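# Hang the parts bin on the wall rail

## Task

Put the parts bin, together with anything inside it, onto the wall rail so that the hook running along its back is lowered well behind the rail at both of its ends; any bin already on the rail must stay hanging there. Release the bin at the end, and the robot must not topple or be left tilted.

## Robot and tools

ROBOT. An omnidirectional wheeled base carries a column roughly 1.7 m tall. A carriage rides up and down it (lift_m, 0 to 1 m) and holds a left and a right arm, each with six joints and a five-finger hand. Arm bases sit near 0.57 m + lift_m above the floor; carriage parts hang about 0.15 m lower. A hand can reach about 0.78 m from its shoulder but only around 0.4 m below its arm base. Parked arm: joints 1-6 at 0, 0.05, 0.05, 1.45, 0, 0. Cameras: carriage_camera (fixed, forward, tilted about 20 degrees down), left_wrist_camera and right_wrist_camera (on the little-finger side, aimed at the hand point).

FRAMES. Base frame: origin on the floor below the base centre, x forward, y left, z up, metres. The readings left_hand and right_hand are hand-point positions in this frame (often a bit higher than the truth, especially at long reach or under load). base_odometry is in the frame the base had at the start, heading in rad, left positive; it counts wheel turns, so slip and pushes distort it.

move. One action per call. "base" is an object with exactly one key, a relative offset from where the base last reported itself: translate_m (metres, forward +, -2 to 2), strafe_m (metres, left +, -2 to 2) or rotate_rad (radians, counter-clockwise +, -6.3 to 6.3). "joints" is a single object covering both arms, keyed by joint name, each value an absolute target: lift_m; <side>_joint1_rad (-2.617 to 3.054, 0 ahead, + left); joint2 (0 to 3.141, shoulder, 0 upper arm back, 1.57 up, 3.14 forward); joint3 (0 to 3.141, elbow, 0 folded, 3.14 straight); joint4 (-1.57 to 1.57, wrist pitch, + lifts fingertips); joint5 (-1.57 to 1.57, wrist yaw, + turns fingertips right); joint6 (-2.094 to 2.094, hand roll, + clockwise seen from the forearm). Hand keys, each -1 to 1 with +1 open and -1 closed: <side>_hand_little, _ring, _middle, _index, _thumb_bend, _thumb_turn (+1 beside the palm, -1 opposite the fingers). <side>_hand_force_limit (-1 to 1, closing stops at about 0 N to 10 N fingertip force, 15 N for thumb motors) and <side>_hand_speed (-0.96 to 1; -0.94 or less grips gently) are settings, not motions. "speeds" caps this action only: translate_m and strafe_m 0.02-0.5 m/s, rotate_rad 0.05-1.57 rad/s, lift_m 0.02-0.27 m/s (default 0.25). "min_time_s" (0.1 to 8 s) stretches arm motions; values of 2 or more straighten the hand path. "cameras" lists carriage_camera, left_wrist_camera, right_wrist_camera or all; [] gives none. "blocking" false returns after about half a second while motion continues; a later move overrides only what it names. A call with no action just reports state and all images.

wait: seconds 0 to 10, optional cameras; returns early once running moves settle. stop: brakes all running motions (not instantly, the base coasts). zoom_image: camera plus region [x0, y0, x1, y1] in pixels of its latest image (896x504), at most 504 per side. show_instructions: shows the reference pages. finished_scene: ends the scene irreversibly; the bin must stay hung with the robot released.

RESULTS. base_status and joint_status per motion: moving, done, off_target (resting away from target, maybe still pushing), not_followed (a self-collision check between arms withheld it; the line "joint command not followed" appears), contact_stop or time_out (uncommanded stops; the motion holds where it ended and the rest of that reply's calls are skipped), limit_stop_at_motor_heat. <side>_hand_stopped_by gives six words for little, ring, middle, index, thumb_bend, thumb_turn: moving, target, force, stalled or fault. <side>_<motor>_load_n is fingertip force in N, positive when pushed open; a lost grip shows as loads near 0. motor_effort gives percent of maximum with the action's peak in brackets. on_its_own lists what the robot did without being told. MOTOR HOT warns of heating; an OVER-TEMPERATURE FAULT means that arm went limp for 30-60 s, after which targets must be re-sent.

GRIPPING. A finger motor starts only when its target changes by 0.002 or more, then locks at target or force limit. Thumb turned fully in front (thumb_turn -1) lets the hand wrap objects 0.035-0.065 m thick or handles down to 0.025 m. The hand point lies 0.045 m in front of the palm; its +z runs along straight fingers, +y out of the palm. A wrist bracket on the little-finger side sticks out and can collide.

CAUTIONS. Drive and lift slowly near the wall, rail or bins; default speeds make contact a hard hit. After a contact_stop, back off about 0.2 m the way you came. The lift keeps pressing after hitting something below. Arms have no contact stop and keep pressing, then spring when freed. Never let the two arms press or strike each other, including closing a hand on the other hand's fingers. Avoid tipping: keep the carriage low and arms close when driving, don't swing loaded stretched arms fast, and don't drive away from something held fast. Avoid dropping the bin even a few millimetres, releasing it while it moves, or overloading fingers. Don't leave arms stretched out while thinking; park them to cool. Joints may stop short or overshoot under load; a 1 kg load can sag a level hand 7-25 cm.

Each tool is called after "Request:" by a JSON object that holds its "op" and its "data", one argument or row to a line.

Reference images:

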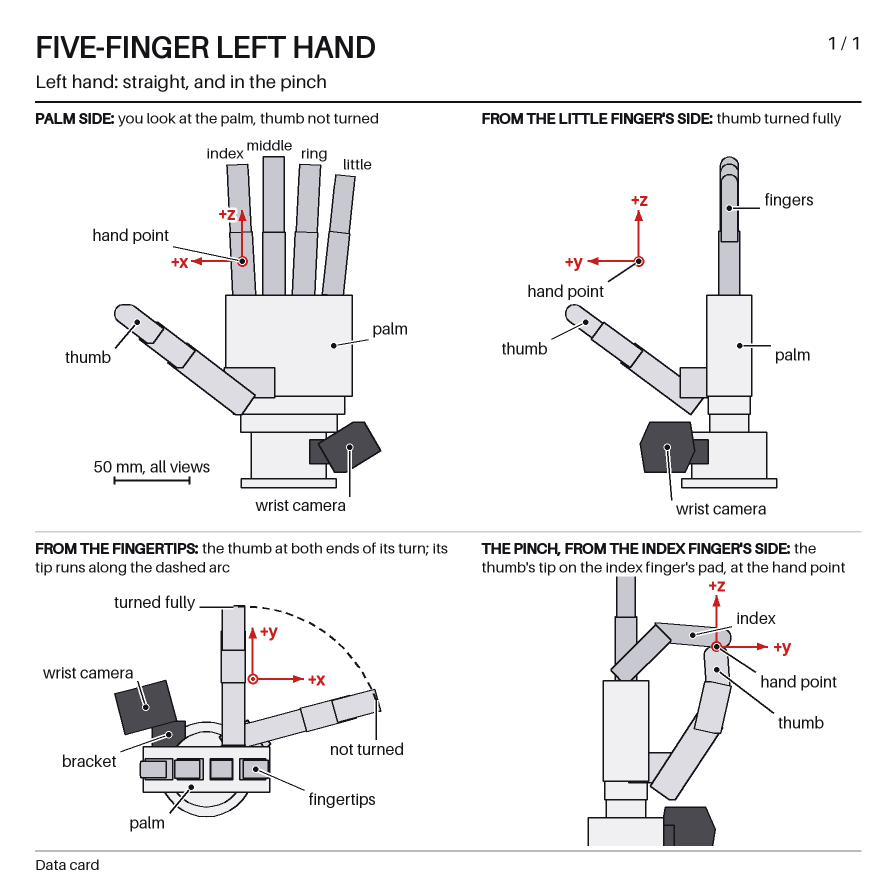

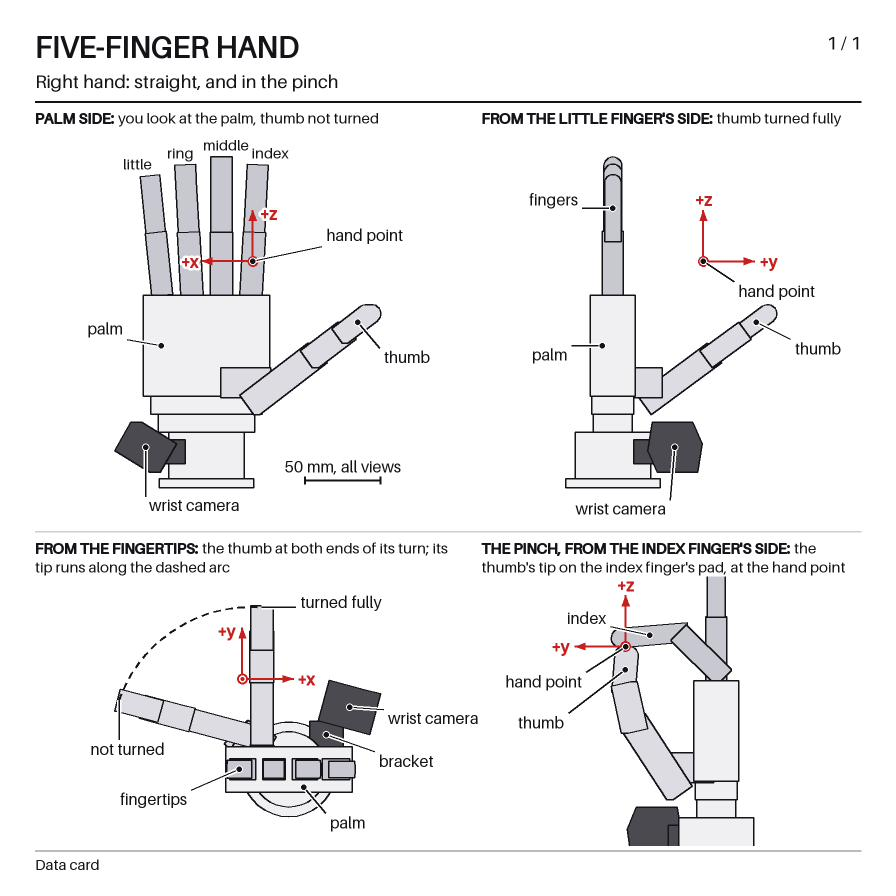

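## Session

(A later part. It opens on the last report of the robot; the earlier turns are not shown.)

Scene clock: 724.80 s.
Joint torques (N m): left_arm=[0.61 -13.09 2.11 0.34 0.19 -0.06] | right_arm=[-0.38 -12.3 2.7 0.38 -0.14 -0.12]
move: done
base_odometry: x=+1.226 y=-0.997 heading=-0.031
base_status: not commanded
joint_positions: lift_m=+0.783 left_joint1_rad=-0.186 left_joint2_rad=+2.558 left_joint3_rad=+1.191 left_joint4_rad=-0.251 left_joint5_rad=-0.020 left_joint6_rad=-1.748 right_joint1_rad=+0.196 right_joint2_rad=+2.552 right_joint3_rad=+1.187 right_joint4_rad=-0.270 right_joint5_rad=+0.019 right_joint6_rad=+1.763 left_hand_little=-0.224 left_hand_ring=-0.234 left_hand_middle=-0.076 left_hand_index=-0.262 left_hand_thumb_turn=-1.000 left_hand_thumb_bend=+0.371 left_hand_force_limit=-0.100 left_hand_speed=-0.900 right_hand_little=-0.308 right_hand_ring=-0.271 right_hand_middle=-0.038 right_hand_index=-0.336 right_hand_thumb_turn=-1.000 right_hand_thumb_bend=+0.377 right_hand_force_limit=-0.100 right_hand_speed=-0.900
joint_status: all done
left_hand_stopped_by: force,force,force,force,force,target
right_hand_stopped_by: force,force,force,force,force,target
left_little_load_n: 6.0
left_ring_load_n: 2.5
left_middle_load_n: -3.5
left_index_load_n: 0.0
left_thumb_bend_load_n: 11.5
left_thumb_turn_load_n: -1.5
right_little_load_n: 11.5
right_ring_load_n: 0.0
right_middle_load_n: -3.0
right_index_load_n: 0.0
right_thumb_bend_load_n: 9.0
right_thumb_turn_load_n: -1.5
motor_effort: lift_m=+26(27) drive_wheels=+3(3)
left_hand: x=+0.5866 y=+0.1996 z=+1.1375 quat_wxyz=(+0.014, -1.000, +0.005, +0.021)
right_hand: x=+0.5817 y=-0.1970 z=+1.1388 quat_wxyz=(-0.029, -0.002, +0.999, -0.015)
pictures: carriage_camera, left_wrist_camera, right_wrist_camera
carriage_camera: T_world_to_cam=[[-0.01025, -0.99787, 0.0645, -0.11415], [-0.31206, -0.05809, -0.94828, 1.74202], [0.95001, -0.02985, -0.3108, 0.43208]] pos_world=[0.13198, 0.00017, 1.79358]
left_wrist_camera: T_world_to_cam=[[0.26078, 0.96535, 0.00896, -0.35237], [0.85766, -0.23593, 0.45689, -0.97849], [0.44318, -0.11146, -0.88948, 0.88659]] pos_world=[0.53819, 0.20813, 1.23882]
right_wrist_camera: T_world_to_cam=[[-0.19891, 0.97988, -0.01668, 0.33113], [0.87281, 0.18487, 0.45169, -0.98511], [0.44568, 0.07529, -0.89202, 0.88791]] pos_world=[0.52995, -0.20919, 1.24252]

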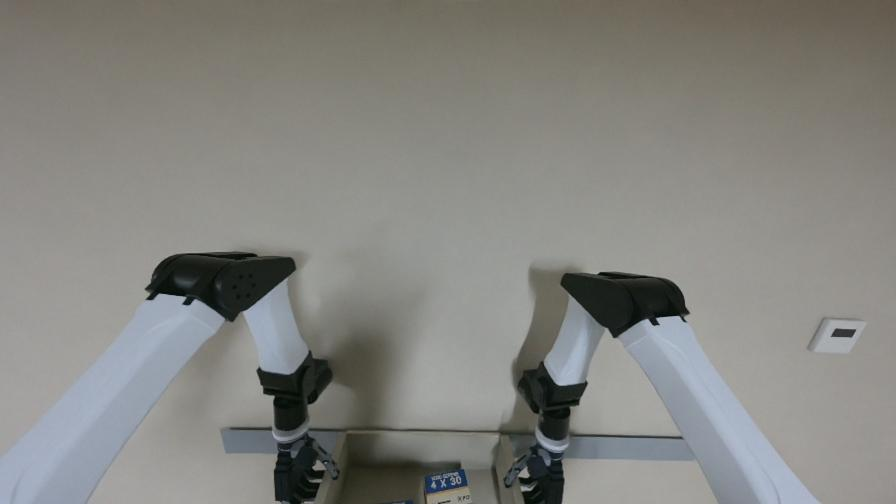

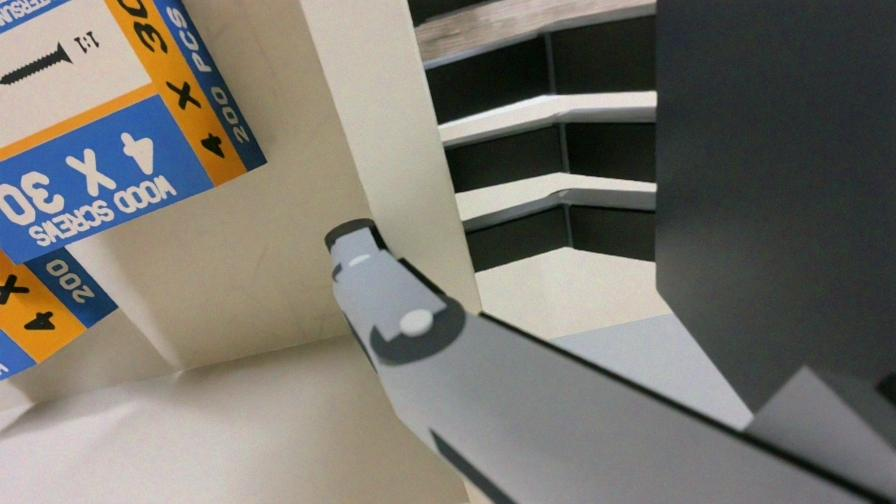

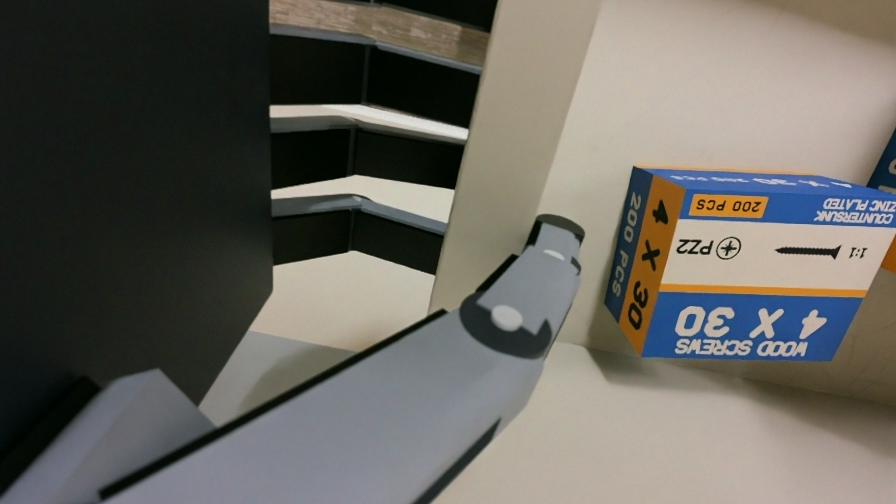

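Request:
{"op": "move", "data": {
  "base": {"translate_m": -0.016},
  "speeds": {"translate_m": 0.03},
  "cameras": ["carriage_camera"]
}}

Request:
{"op": "zoom_image", "data": {
  "camera": "carriage_camera",
  "region": [320, 420, 380, 460]
}}

Request:
{"op": "zoom_image", "data": {
  "camera": "carriage_camera",
  "region": [480, 420, 540, 460]
}}

Scene clock: 732.87 s.
Joint torques (N m): left_arm=[0.39 -13.19 2.15 -0.11 0.19 -0.06] | right_arm=[-0.34 -12.31 2.74 -0.03 -0.2 -0.07]
move: done
base_odometry: x=+1.210 y=-0.996 heading=-0.031
base_status: done
joint_positions: lift_m=+0.783 left_joint1_rad=-0.183 left_joint2_rad=+2.557 left_joint3_rad=+1.191 left_joint4_rad=-0.207 left_joint5_rad=-0.022 left_joint6_rad=-1.748 right_joint1_rad=+0.195 right_joint2_rad=+2.552 right_joint3_rad=+1.187 right_joint4_rad=-0.221 right_joint5_rad=+0.025 right_joint6_rad=+1.762 left_hand_little=-0.225 left_hand_ring=-0.234 left_hand_middle=-0.076 left_hand_index=-0.262 left_hand_thumb_turn=-1.000 left_hand_thumb_bend=+0.371 left_hand_force_limit=-0.100 left_hand_speed=-0.900 right_hand_little=-0.308 right_hand_ring=-0.271 right_hand_middle=-0.038 right_hand_index=-0.336 right_hand_thumb_turn=-1.000 right_hand_thumb_bend=+0.377 right_hand_force_limit=-0.100 right_hand_speed=-0.900
joint_status: not commanded
left_hand_stopped_by: force,force,force,force,force,target
right_hand_stopped_by: force,force,force,force,force,target
left_little_load_n: 1.5
left_ring_load_n: 0.5
left_middle_load_n: -2.0
left_index_load_n: 0.5
left_thumb_bend_load_n: 10.5
left_thumb_turn_load_n: 2.0
right_little_load_n: 4.5
right_ring_load_n: 0.0
right_middle_load_n: -2.0
right_index_load_n: 0.0
right_thumb_bend_load_n: 8.5
right_thumb_turn_load_n: 2.0
motor_effort: lift_m=+26(27) drive_wheels=+1(13)
left_hand: x=+0.5992 y=+0.1989 z=+1.1392 quat_wxyz=(+0.011, -1.000, +0.003, -0.001)
right_hand: x=+0.5949 y=-0.1962 z=+1.1400 quat_wxyz=(-0.005, -0.002, +1.000, -0.014)
carriage_camera: T_world_to_cam=[[-0.01025, -0.99787, 0.0645, -0.11415], [-0.31206, -0.05809, -0.94828, 1.74202], [0.95001, -0.02985, -0.3108, 0.43208]] pos_world=[0.13198, 0.00017, 1.79358]

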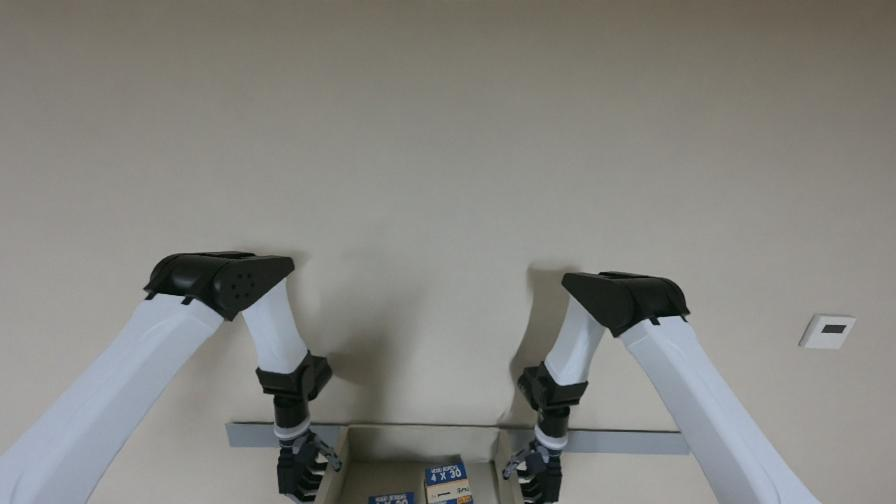

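Scaled by 8.400 from the camera's image (finer frame: 1280x720).

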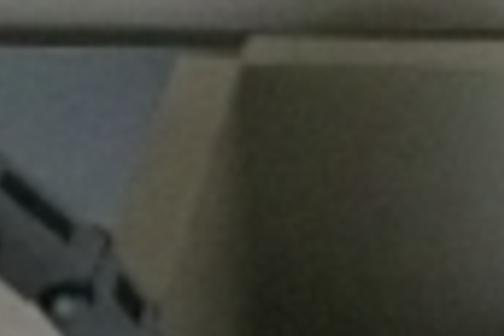

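Scaled by 8.400 from the camera's image (finer frame: 1280x720).

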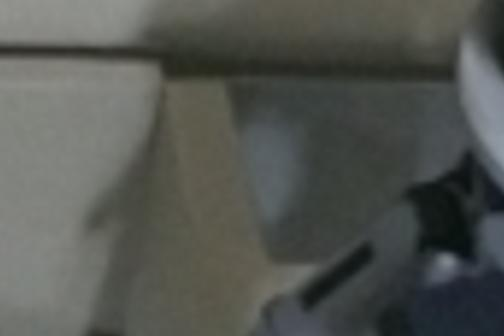

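Request:
{"op": "move", "data": {
  "base": {"translate_m": -0.01},
  "speeds": {"translate_m": 0.03},
  "cameras": ["all"]
}}

Request:
{"op": "zoom_image", "data": {
  "camera": "carriage_camera",
  "region": [320, 410, 400, 460]
}}

Request:
{"op": "zoom_image", "data": {
  "camera": "carriage_camera",
  "region": [470, 410, 550, 460]
}}

Scene clock: 738.33 s.
Joint torques (N m): left_arm=[0.24 -13.12 1.74 -0.27 0.22 -0.02] | right_arm=[-0.03 -12.49 2.45 -0.23 -0.2 -0.06]
move: done
base_odometry: x=+1.200 y=-0.996 heading=-0.032
base_status: done
joint_positions: lift_m=+0.783 left_joint1_rad=-0.181 left_joint2_rad=+2.557 left_joint3_rad=+1.196 left_joint4_rad=-0.186 left_joint5_rad=-0.026 left_joint6_rad=-1.749 right_joint1_rad=+0.192 right_joint2_rad=+2.552 right_joint3_rad=+1.193 right_joint4_rad=-0.200 right_joint5_rad=+0.027 right_joint6_rad=+1.761 left_hand_little=-0.225 left_hand_ring=-0.234 left_hand_middle=-0.075 left_hand_index=-0.262 left_hand_thumb_turn=-1.000 left_hand_thumb_bend=+0.371 left_hand_force_limit=-0.100 left_hand_speed=-0.900 right_hand_little=-0.308 right_hand_ring=-0.271 right_hand_middle=-0.038 right_hand_index=-0.336 right_hand_thumb_turn=-1.000 right_hand_thumb_bend=+0.377 right_hand_force_limit=-0.100 right_hand_speed=-0.900
joint_status: not commanded
left_hand_stopped_by: force,force,force,force,force,target
right_hand_stopped_by: force,force,force,force,force,target
left_little_load_n: 0.5
left_ring_load_n: 1.0
left_middle_load_n: 0.5
left_index_load_n: 1.0
left_thumb_bend_load_n: 9.0
left_thumb_turn_load_n: 2.0
right_little_load_n: 3.0
right_ring_load_n: 0.0
right_middle_load_n: 0.0
right_index_load_n: 0.5
right_thumb_bend_load_n: 7.5
right_thumb_turn_load_n: 2.0
motor_effort: lift_m=+26(26) drive_wheels=-3(12)
left_hand: x=+0.6079 y=+0.1987 z=+1.1409 quat_wxyz=(+0.011, -1.000, +0.001, -0.015)
right_hand: x=+0.6036 y=-0.1960 z=+1.1416 quat_wxyz=(+0.008, +0.000, +1.000, -0.012)
pictures: carriage_camera, left_wrist_camera, right_wrist_camera
carriage_camera: T_world_to_cam=[[-0.01025, -0.99787, 0.0645, -0.11415], [-0.31206, -0.05809, -0.94828, 1.74202], [0.95001, -0.02985, -0.3108, 0.43208]] pos_world=[0.13198, 0.00017, 1.79358]
left_wrist_camera: T_world_to_cam=[[0.25386, 0.96702, 0.02057, -0.36648], [0.82392, -0.22733, 0.51911, -1.05072], [0.50667, -0.11484, -0.85446, 0.80219]] pos_world=[0.55229, 0.20766, 1.23842]
right_wrist_camera: T_world_to_cam=[[-0.19527, 0.98042, -0.02545, 0.34248], [0.83672, 0.18008, 0.51717, -1.05963], [0.51163, 0.0797, -0.8555, 0.8]] pos_world=[0.54419, -0.20871, 1.24113]

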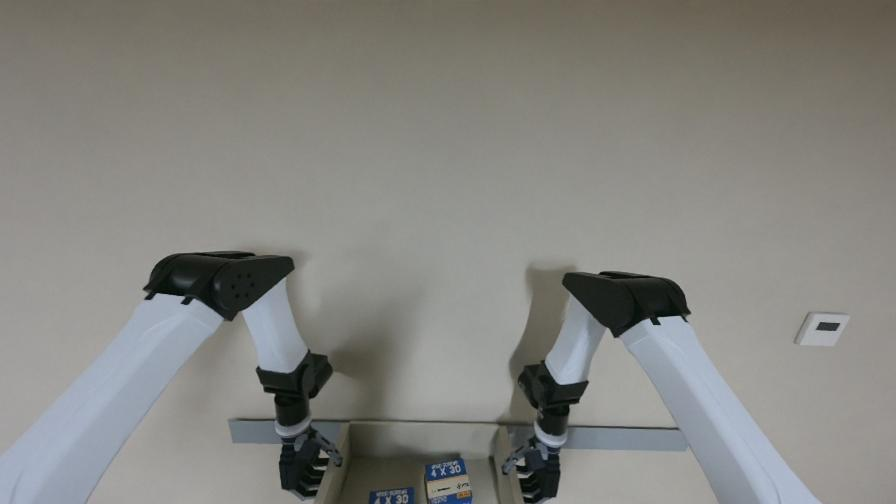

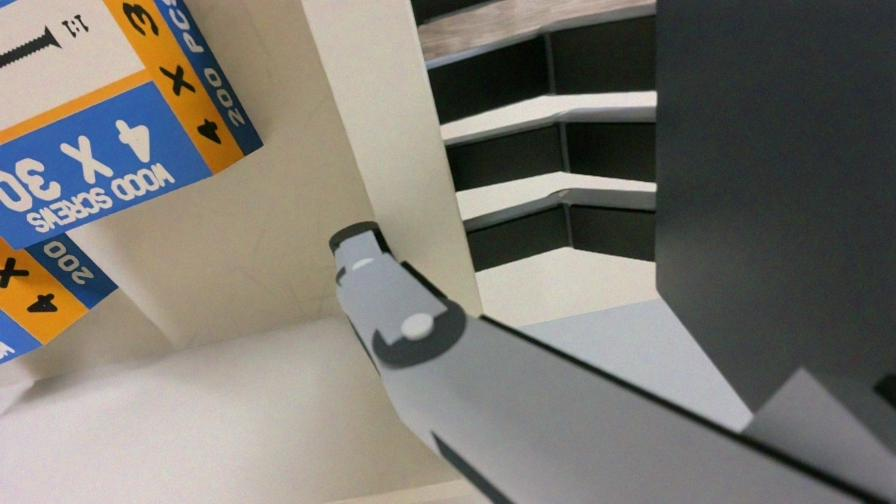

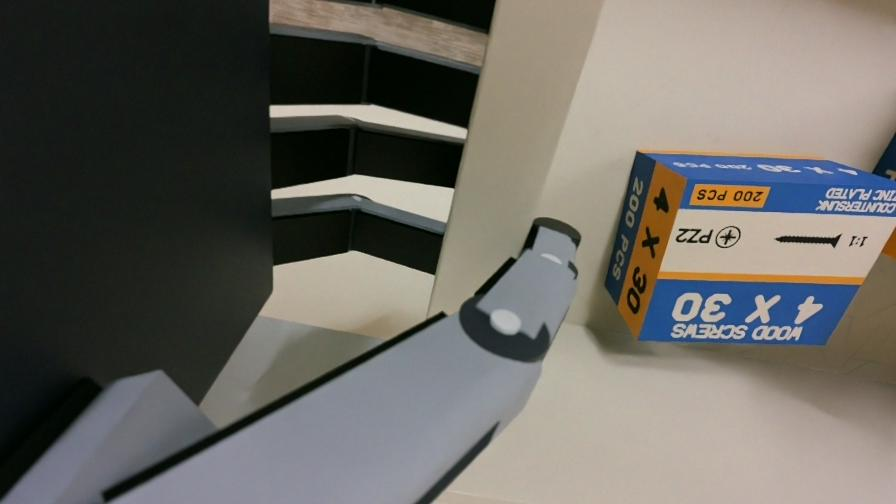

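Scaled by 6.300 from the camera's image (finer frame: 1280x720).

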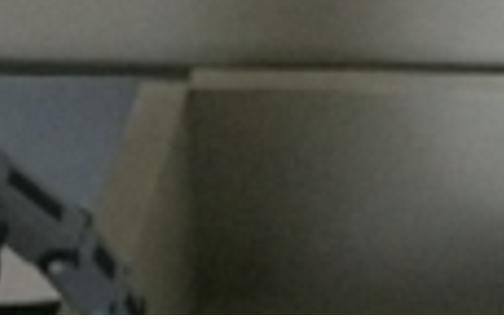

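Scaled by 6.300 from the camera's image (finer frame: 1280x720).

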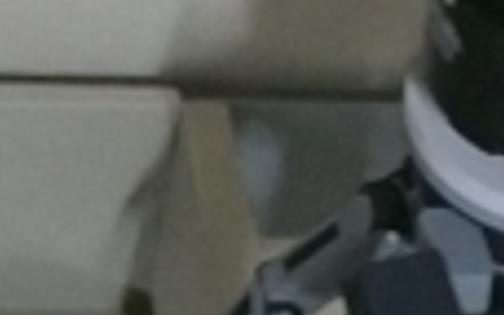

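Request:
{"op": "move", "data": {
  "base": {"translate_m": 0.012},
  "speeds": {"translate_m": 0.03}
}}

Request:
{"op": "move", "data": {
  "joints": {"left_hand_thumb_bend": 0.8, "right_hand_thumb_bend": 0.8},
  "cameras": ["all"]
}}

Request:
{"op": "zoom_image", "data": {
  "camera": "carriage_camera",
  "region": [320, 410, 400, 460]
}}

Request:
{"op": "zoom_image", "data": {
  "camera": "carriage_camera",
  "region": [470, 410, 550, 460]
}}

Scene clock: 746.70 s.
Joint torques (N m): left_arm=[0.28 -13.05 1.83 0.05 0.14 -0.04] | right_arm=[-0.05 -12.37 2.37 0.13 -0.13 -0.07]
move: done
base_odometry: x=+1.212 y=-0.997 heading=-0.032
base_status: done
joint_positions: lift_m=+0.783 left_joint1_rad=-0.181 left_joint2_rad=+2.557 left_joint3_rad=+1.196 left_joint4_rad=-0.221 left_joint5_rad=-0.020 left_joint6_rad=-1.749 right_joint1_rad=+0.192 right_joint2_rad=+2.552 right_joint3_rad=+1.193 right_joint4_rad=-0.235 right_joint5_rad=+0.020 right_joint6_rad=+1.761 left_hand_little=-0.224 left_hand_ring=-0.234 left_hand_middle=-0.075 left_hand_index=-0.262 left_hand_thumb_turn=-1.000 left_hand_thumb_bend=+0.371 left_hand_force_limit=-0.100 left_hand_speed=-0.900 right_hand_little=-0.308 right_hand_ring=-0.271 right_hand_middle=-0.038 right_hand_index=-0.336 right_hand_thumb_turn=-1.000 right_hand_thumb_bend=+0.377 right_hand_force_limit=-0.100 right_hand_speed=-0.900
joint_status: not commanded
left_hand_stopped_by: force,force,force,force,force,target
right_hand_stopped_by: force,force,force,force,force,target
left_little_load_n: 4.0
left_ring_load_n: 2.5
left_middle_load_n: -0.5
left_index_load_n: 0.0
left_thumb_bend_load_n: 10.0
left_thumb_turn_load_n: -1.0
right_little_load_n: 7.5
right_ring_load_n: 0.0
right_middle_load_n: -0.5
right_index_load_n: -0.5
right_thumb_bend_load_n: 8.0
right_thumb_turn_load_n: -1.0
motor_effort: lift_m=+26(26) drive_wheels=+2(10)
left_hand: x=+0.5983 y=+0.1993 z=+1.1396 quat_wxyz=(+0.011, -1.000, +0.001, +0.003)
right_hand: x=+0.5941 y=-0.1965 z=+1.1405 quat_wxyz=(-0.009, -0.001, +1.000, -0.012)
pictures: none

Scene clock: 750.17 s.
Joint torques (N m): left_arm=[0.24 -13.07 1.76 0.06 0.19 -0.04] | right_arm=[-0.08 -12.44 2.36 0.08 -0.17 -0.04]
move: done
base_odometry: x=+1.212 y=-0.997 heading=-0.032
base_status: not commanded
joint_positions: lift_m=+0.783 left_joint1_rad=-0.181 left_joint2_rad=+2.557 left_joint3_rad=+1.196 left_joint4_rad=-0.221 left_joint5_rad=-0.020 left_joint6_rad=-1.750 right_joint1_rad=+0.192 right_joint2_rad=+2.552 right_joint3_rad=+1.193 right_joint4_rad=-0.234 right_joint5_rad=+0.020 right_joint6_rad=+1.761 left_hand_little=-0.224 left_hand_ring=-0.234 left_hand_middle=-0.075 left_hand_index=-0.262 left_hand_thumb_turn=-1.000 left_hand_thumb_bend=+0.800 left_hand_force_limit=-0.100 left_hand_speed=-0.900 right_hand_little=-0.308 right_hand_ring=-0.271 right_hand_middle=-0.038 right_hand_index=-0.336 right_hand_thumb_turn=-1.000 right_hand_thumb_bend=+0.800 right_hand_force_limit=-0.100 right_hand_speed=-0.900
joint_status: all done
left_hand_stopped_by: force,force,force,force,target,target
right_hand_stopped_by: force,force,force,force,target,target
left_little_load_n: 3.5
left_ring_load_n: 1.5
left_middle_load_n: -1.5
left_index_load_n: 0.0
left_thumb_bend_load_n: 0.0
left_thumb_turn_load_n: 0.0
right_little_load_n: 6.0
right_ring_load_n: 0.0
right_middle_load_n: 0.0
right_index_load_n: 0.0
right_thumb_bend_load_n: -0.5
right_thumb_turn_load_n: 0.0
motor_effort: lift_m=+26(27) drive_wheels=+2(2)
left_hand: x=+0.5983 y=+0.1993 z=+1.1396 quat_wxyz=(+0.011, -1.000, +0.001, +0.003)
right_hand: x=+0.5943 y=-0.1965 z=+1.1406 quat_wxyz=(-0.009, -0.001, +1.000, -0.012)
pictures: carriage_camera, left_wrist_camera, right_wrist_camera
carriage_camera: T_world_to_cam=[[-0.01025, -0.99787, 0.0645, -0.11415], [-0.31206, -0.05809, -0.94828, 1.74192], [0.95001, -0.02985, -0.3108, 0.43205]] pos_world=[0.13198, 0.00017, 1.79348]
left_wrist_camera: T_world_to_cam=[[0.25409, 0.9671, 0.01226, -0.35539], [0.84209, -0.22744, 0.48903, -1.01855], [0.47574, -0.11393, -0.87218, 0.84451]] pos_world=[0.54625, 0.20826, 1.23903]
right_wrist_camera: T_world_to_cam=[[-0.196, 0.98043, -0.01869, 0.33384], [0.8543, 0.18008, 0.48758, -1.0278], [0.48141, 0.0796, -0.87288, 0.84164]] pos_world=[0.53831, -0.20921, 1.24202]

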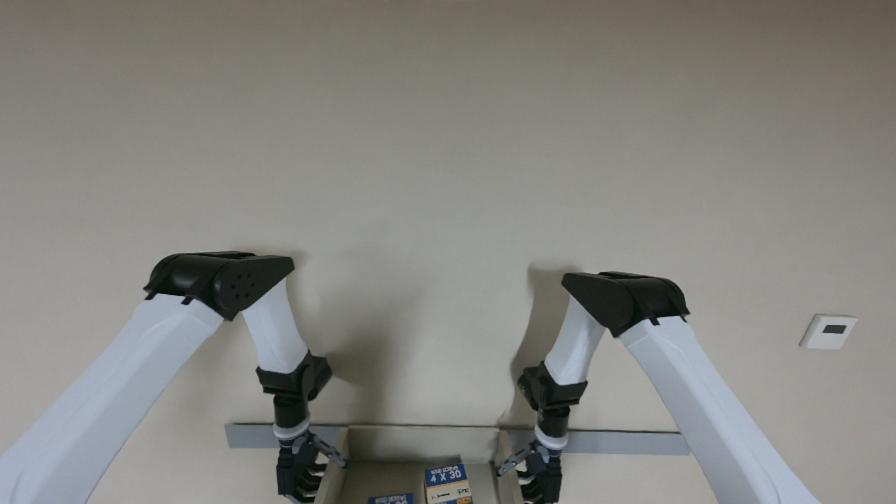

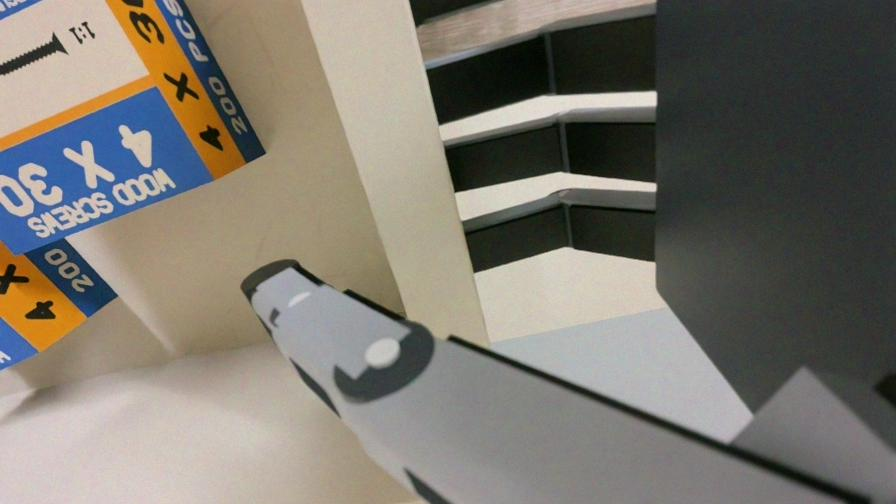

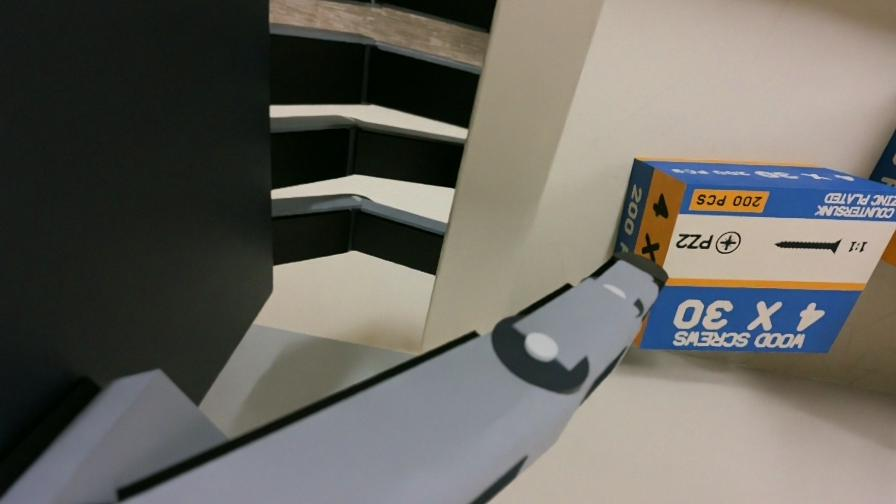

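Scaled by 6.300 from the camera's image (finer frame: 1280x720).

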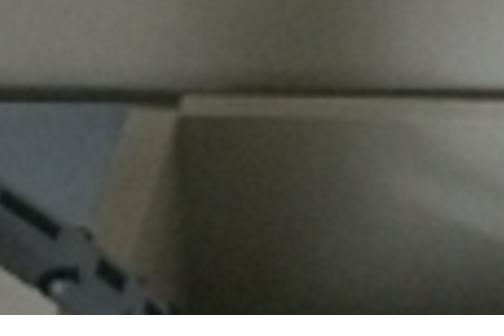

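Scaled by 6.300 from the camera's image (finer frame: 1280x720).

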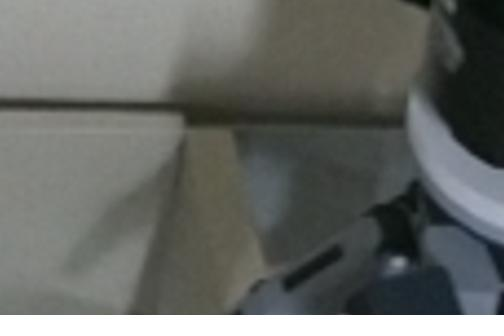

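Request:
{"op": "move", "data": {
  "joints": {"lift_m": 0.775},
  "speeds": {"lift_m": 0.02},
  "cameras": ["carriage_camera", "left_wrist_camera", "right_wrist_camera"]
}}

Scene clock: 754.17 s.
Joint torques (N m): left_arm=[0.25 -13.03 1.78 0.06 0.17 -0.04] | right_arm=[-0.17 -12.49 2.26 0.1 -0.13 -0.06]
move: done
base_odometry: x=+1.212 y=-0.997 heading=-0.032
base_status: not commanded
joint_positions: lift_m=+0.775 left_joint1_rad=-0.181 left_joint2_rad=+2.557 left_joint3_rad=+1.196 left_joint4_rad=-0.225 left_joint5_rad=-0.019 left_joint6_rad=-1.750 right_joint1_rad=+0.192 right_joint2_rad=+2.552 right_joint3_rad=+1.193 right_joint4_rad=-0.237 right_joint5_rad=+0.016 right_joint6_rad=+1.761 left_hand_little=-0.225 left_hand_ring=-0.234 left_hand_middle=-0.075 left_hand_index=-0.262 left_hand_thumb_turn=-1.000 left_hand_thumb_bend=+0.800 left_hand_force_limit=-0.100 left_hand_speed=-0.900 right_hand_little=-0.309 right_hand_ring=-0.271 right_hand_middle=-0.038 right_hand_index=-0.336 right_hand_thumb_turn=-1.000 right_hand_thumb_bend=+0.800 right_hand_force_limit=-0.100 right_hand_speed=-0.900
joint_status: all done
left_hand_stopped_by: force,force,force,force,target,target
right_hand_stopped_by: force,force,force,force,target,target
left_little_load_n: 0.0
left_ring_load_n: 0.0
left_middle_load_n: 0.5
left_index_load_n: 0.0
left_thumb_bend_load_n: 0.0
left_thumb_turn_load_n: 0.0
right_little_load_n: 0.0
right_ring_load_n: 0.0
right_middle_load_n: 0.0
right_index_load_n: 0.5
right_thumb_bend_load_n: 0.0
right_thumb_turn_load_n: 0.0
motor_effort: lift_m=+26(27) drive_wheels=+2(2)
left_hand: x=+0.5972 y=+0.1992 z=+1.1316 quat_wxyz=(+0.011, -1.000, +0.001, +0.005)
right_hand: x=+0.5935 y=-0.1957 z=+1.1327 quat_wxyz=(-0.011, -0.001, +1.000, -0.010)
carriage_camera: T_world_to_cam=[[-0.01025, -0.99787, 0.0645, -0.11364], [-0.31206, -0.05809, -0.94828, 1.73443], [0.95001, -0.02985, -0.3108, 0.42959]] pos_world=[0.13198, 0.00017, 1.78558]
left_wrist_camera: T_world_to_cam=[[0.25412, 0.96712, 0.01043, -0.35289], [0.84408, -0.22703, 0.48577, -1.0113], [0.47217, -0.11464, -0.87402, 0.84239]] pos_world=[0.54555, 0.20826, 1.23122]
right_wrist_camera: T_world_to_cam=[[-0.19597, 0.98051, -0.01377, 0.32717], [0.85582, 0.17787, 0.48573, -1.02277], [0.47871, 0.0834, -0.874, 0.83871]] pos_world=[0.53792, -0.20883, 1.23433]

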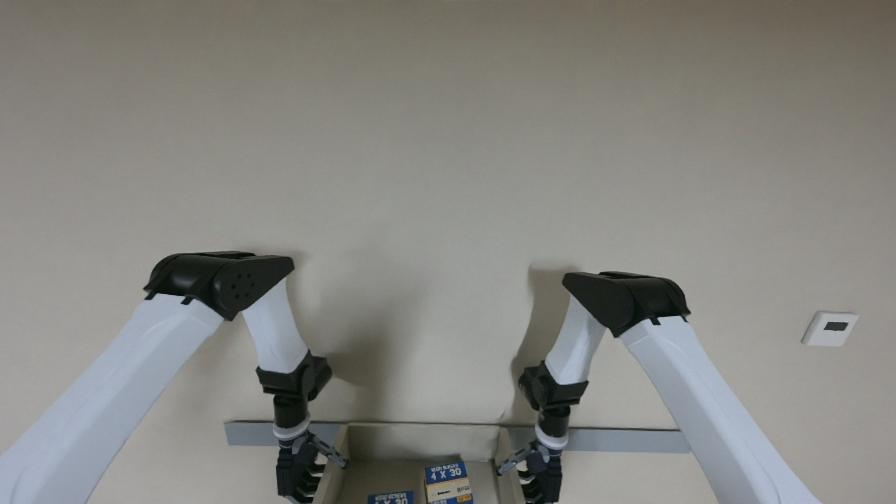

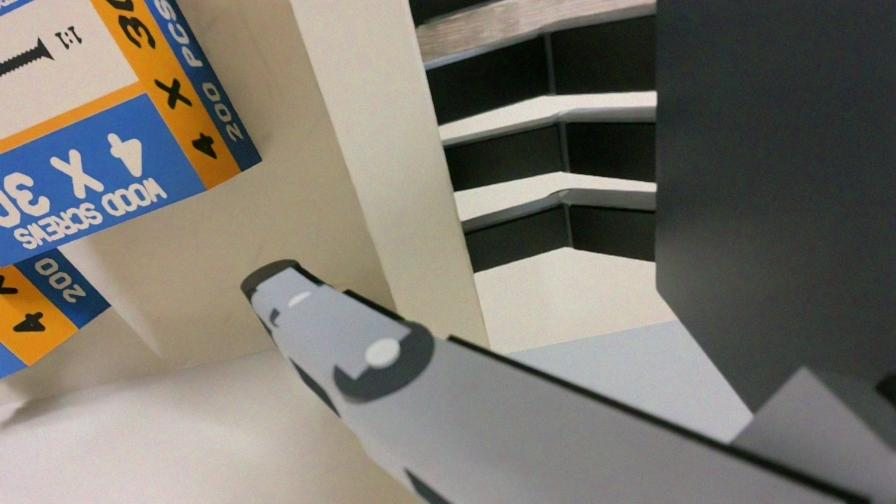

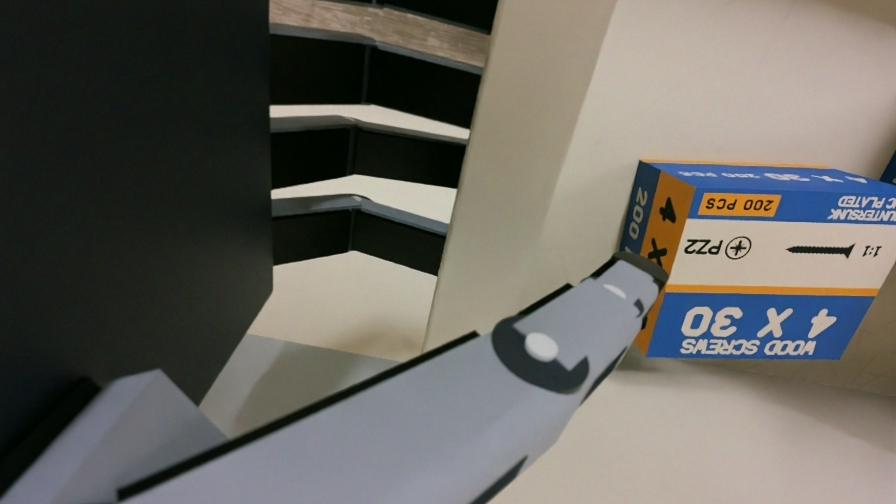

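Request:
{"op": "move", "data": {
  "joints": {"lift_m": 0.77, "left_hand_thumb_bend": 1, "right_hand_thumb_bend": 1, "left_hand_little": 1, "left_hand_ring": 1, "left_hand_middle": 1, "left_hand_index": 1, "right_hand_little": 1, "right_hand_ring": 1, "right_hand_middle": 1, "right_hand_index": 1, "left_hand_speed": -0.85, "right_hand_speed": -0.85},
  "speeds": {"lift_m": 0.02},
  "cameras": ["carriage_camera", "left_wrist_camera", "right_wrist_camera"]
}}

Request:
{"op": "zoom_image", "data": {
  "camera": "carriage_camera",
  "region": [320, 410, 400, 460]
}}

Request:
{"op": "zoom_image", "data": {
  "camera": "carriage_camera",
  "region": [470, 410, 550, 460]
}}

Scene clock: 764.47 s.
Joint torques (N m): left_arm=[0.24 -13.04 1.74 0.13 0.06 -0.04] | right_arm=[-0.03 -12.42 2.39 0.11 -0.02 -0.05]
move: done
base_odometry: x=+1.212 y=-0.997 heading=-0.032
base_status: not commanded
joint_positions: lift_m=+0.770 left_joint1_rad=-0.181 left_joint2_rad=+2.557 left_joint3_rad=+1.196 left_joint4_rad=-0.231 left_joint5_rad=-0.008 left_joint6_rad=-1.750 right_joint1_rad=+0.191 right_joint2_rad=+2.552 right_joint3_rad=+1.193 right_joint4_rad=-0.236 right_joint5_rad=+0.008 right_joint6_rad=+1.761 left_hand_little=+1.000 left_hand_ring=+1.000 left_hand_middle=+1.000 left_hand_index=+1.000 left_hand_thumb_turn=-1.000 left_hand_thumb_bend=+1.000 left_hand_force_limit=-0.100 left_hand_speed=-0.850 right_hand_little=+1.000 right_hand_ring=+1.000 right_hand_middle=+1.000 right_hand_index=+1.000 right_hand_thumb_turn=-1.000 right_hand_thumb_bend=+1.000 right_hand_force_limit=-0.100 right_hand_speed=-0.850
joint_status: all done
left_hand_stopped_by: target,target,target,target,target,target
right_hand_stopped_by: target,target,target,target,target,target
left_little_load_n: 0.0
left_ring_load_n: 0.0
left_middle_load_n: 0.0
left_index_load_n: 0.0
left_thumb_bend_load_n: 0.0
left_thumb_turn_load_n: 0.0
right_little_load_n: 0.0
right_ring_load_n: 0.0
right_middle_load_n: 0.0
right_index_load_n: 0.0
right_thumb_bend_load_n: 0.0
right_thumb_turn_load_n: 0.0
motor_effort: lift_m=+27(27) drive_wheels=+2(2)
left_hand: x=+0.5953 y=+0.1974 z=+1.1269 quat_wxyz=(+0.006, -1.000, +0.001, +0.009)
right_hand: x=+0.5935 y=-0.1944 z=+1.1281 quat_wxyz=(-0.011, +0.000, +1.000, -0.006)
carriage_camera: T_world_to_cam=[[-0.01025, -0.99787, 0.0645, -0.11331], [-0.31206, -0.05809, -0.94828, 1.7296], [0.95001, -0.02985, -0.3108, 0.42801]] pos_world=[0.13198, 0.00017, 1.78048]
left_wrist_camera: T_world_to_cam=[[0.25397, 0.96721, -0.00106, -0.33755], [0.84779, -0.22208, 0.4816, -1.00636], [0.46557, -0.12321, -0.87639, 0.84723]] pos_world=[0.54446, 0.20737, 1.22681]
right_wrist_camera: T_world_to_cam=[[-0.19538, 0.98071, -0.00646, 0.31728], [0.85625, 0.17379, 0.48646, -1.02257], [0.47819, 0.08951, -0.87368, 0.83572]] pos_world=[0.53792, -0.20825, 1.22963]

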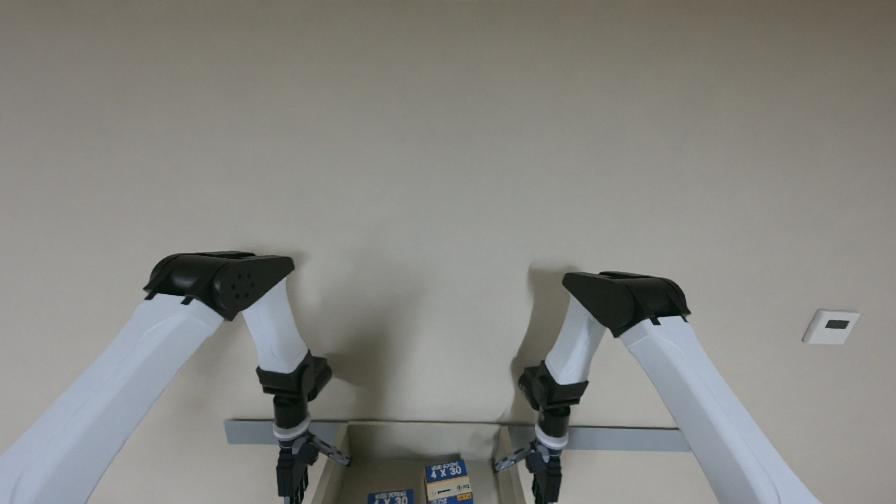

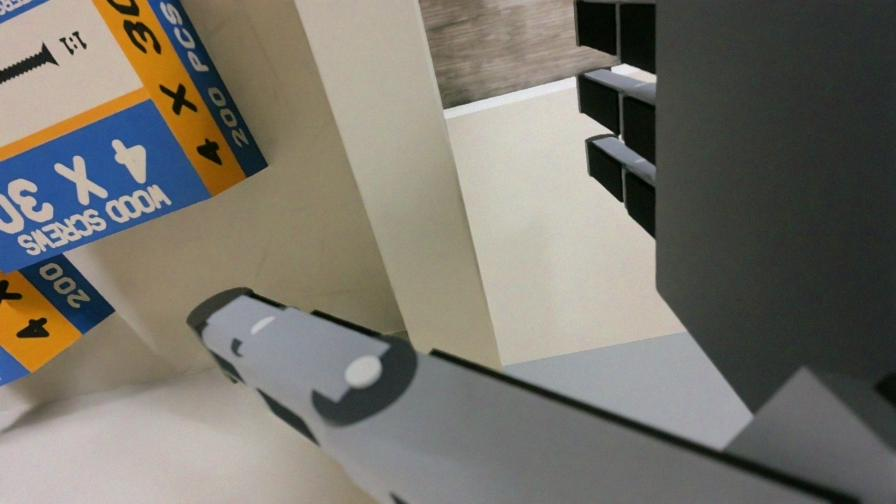

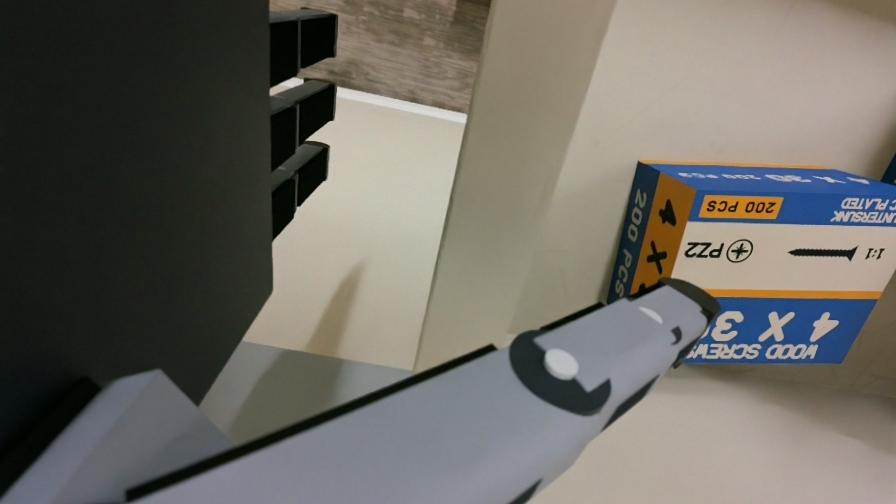

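Scaled by 6.300 from the camera's image (finer frame: 1280x720).

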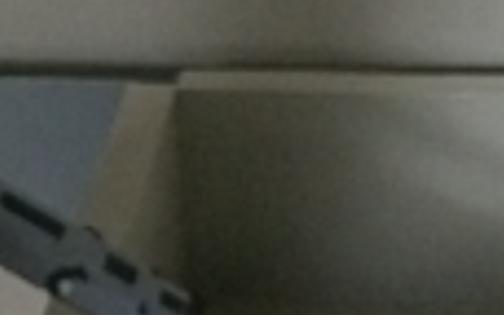

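Scaled by 6.300 from the camera's image (finer frame: 1280x720).

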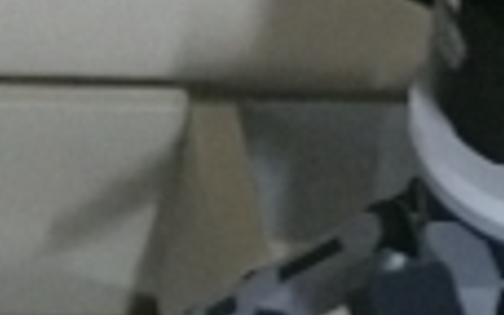

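Request:
{"op": "move", "data": {
  "joints": {"lift_m": 0.88},
  "speeds": {"lift_m": 0.05},
  "cameras": ["carriage_camera", "left_wrist_camera", "right_wrist_camera"]
}}

Request:
{"op": "zoom_image", "data": {
  "camera": "carriage_camera",
  "region": [310, 420, 550, 504]
}}

Scene clock: 770.40 s.
Joint torques (N m): left_arm=[0.28 -12.92 1.74 0.18 0.05 -0.04] | right_arm=[-0.01 -12.19 2.35 0.07 0.01 -0.05]
move: done
base_odometry: x=+1.212 y=-0.997 heading=-0.032
base_status: not commanded
joint_positions: lift_m=+0.880 left_joint1_rad=-0.181 left_joint2_rad=+2.557 left_joint3_rad=+1.196 left_joint4_rad=-0.236 left_joint5_rad=-0.007 left_joint6_rad=-1.750 right_joint1_rad=+0.191 right_joint2_rad=+2.551 right_joint3_rad=+1.193 right_joint4_rad=-0.234 right_joint5_rad=+0.008 right_joint6_rad=+1.761 left_hand_little=+1.000 left_hand_ring=+1.000 left_hand_middle=+1.000 left_hand_index=+1.000 left_hand_thumb_turn=-1.000 left_hand_thumb_bend=+1.000 left_hand_force_limit=-0.100 left_hand_speed=-0.850 right_hand_little=+1.000 right_hand_ring=+1.000 right_hand_middle=+1.000 right_hand_index=+1.000 right_hand_thumb_turn=-1.000 right_hand_thumb_bend=+1.000 right_hand_force_limit=-0.100 right_hand_speed=-0.850
joint_status: all done
left_hand_stopped_by: target,target,target,target,target,target
right_hand_stopped_by: target,target,target,target,target,target
left_little_load_n: 0.0
left_ring_load_n: -0.5
left_middle_load_n: 0.0
left_index_load_n: 0.0
left_thumb_bend_load_n: 0.0
left_thumb_turn_load_n: 0.0
right_little_load_n: 0.0
right_ring_load_n: 0.0
right_middle_load_n: 0.0
right_index_load_n: 0.0
right_thumb_bend_load_n: -0.5
right_thumb_turn_load_n: 0.0
motor_effort: lift_m=+27(32) drive_wheels=+2(2)
left_hand: x=+0.5939 y=+0.1976 z=+1.2367 quat_wxyz=(+0.006, -1.000, +0.001, +0.012)
right_hand: x=+0.5942 y=-0.1942 z=+1.2384 quat_wxyz=(-0.010, +0.000, +1.000, -0.006)
carriage_camera: T_world_to_cam=[[-0.01025, -0.99787, 0.0645, -0.1204], [-0.31206, -0.05809, -0.94828, 1.83381], [0.95001, -0.02985, -0.3108, 0.46216]] pos_world=[0.13198, 0.00017, 1.89038]
left_wrist_camera: T_world_to_cam=[[0.254, 0.9672, -0.00185, -0.33626], [0.85033, -0.22239, 0.47695, -1.0537], [0.46089, -0.12272, -0.87893, 0.94997]] pos_world=[0.54357, 0.20747, 1.3369]
right_wrist_camera: T_world_to_cam=[[-0.19536, 0.98071, -0.0061, 0.31738], [0.85519, 0.1734, 0.48845, -1.07872], [0.48009, 0.09021, -0.87257, 0.92942]] pos_world=[0.53832, -0.20805, 1.33983]

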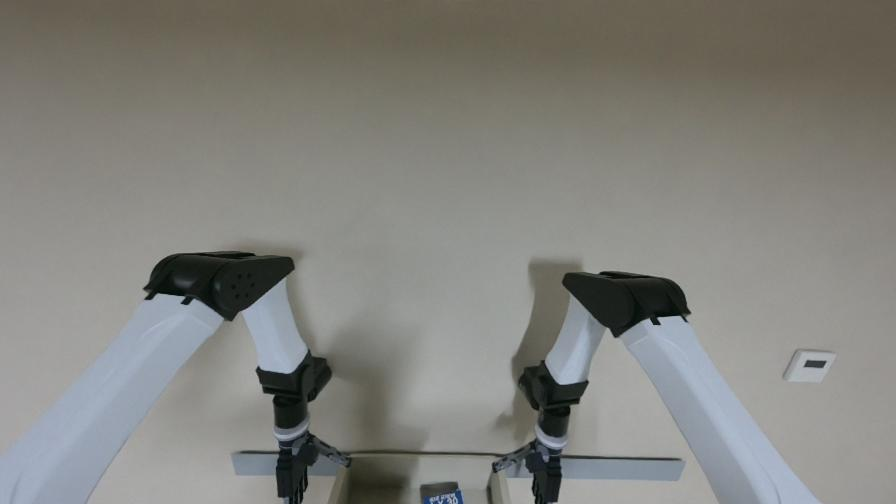

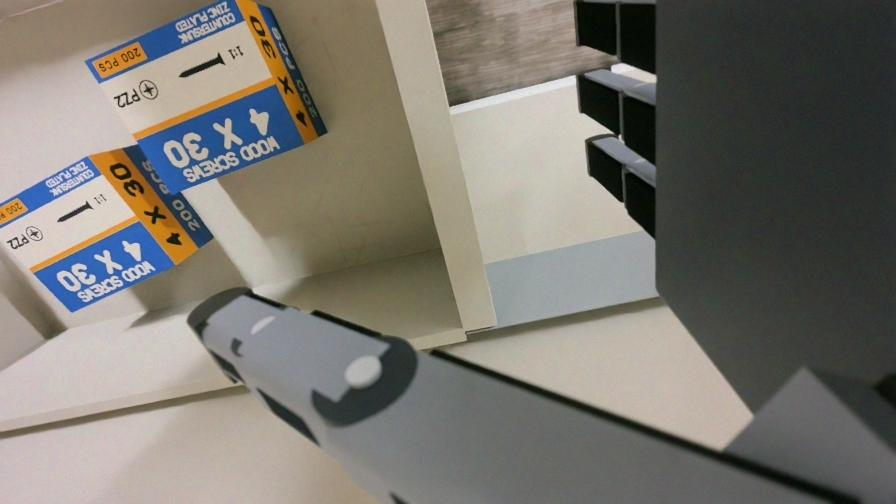

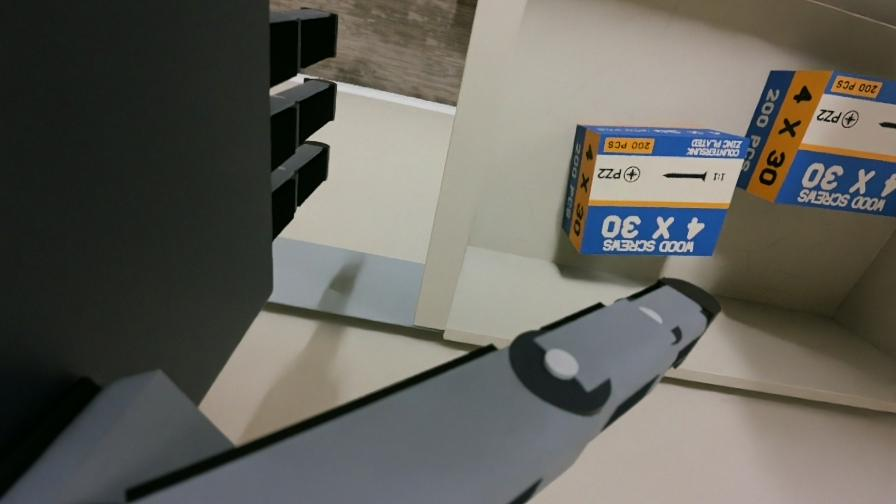

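Scaled by 2.100 from the camera's image (finer frame: 1280x720).

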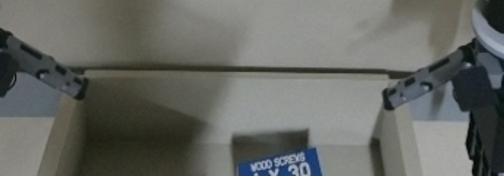

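Request:
{"op": "zoom_image", "data": {
  "camera": "left_wrist_camera",
  "region": [400, 200, 660, 380]
}}

Request:
{"op": "zoom_image", "data": {
  "camera": "right_wrist_camera",
  "region": [260, 200, 540, 390]
}}

Scaled by 1.938 from the camera's image (finer frame: 1280x720).

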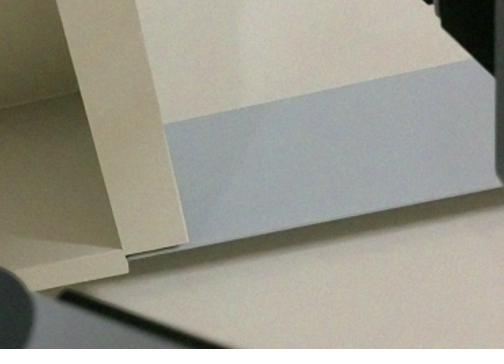

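Scaled by 1.800 from the camera's image (finer frame: 1280x720).

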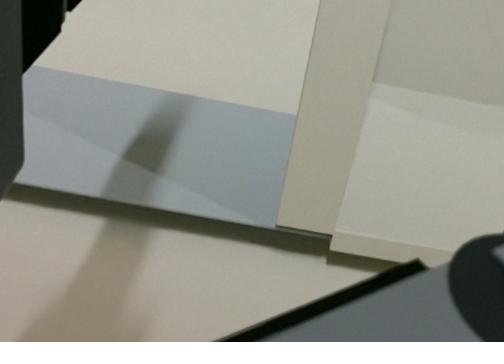

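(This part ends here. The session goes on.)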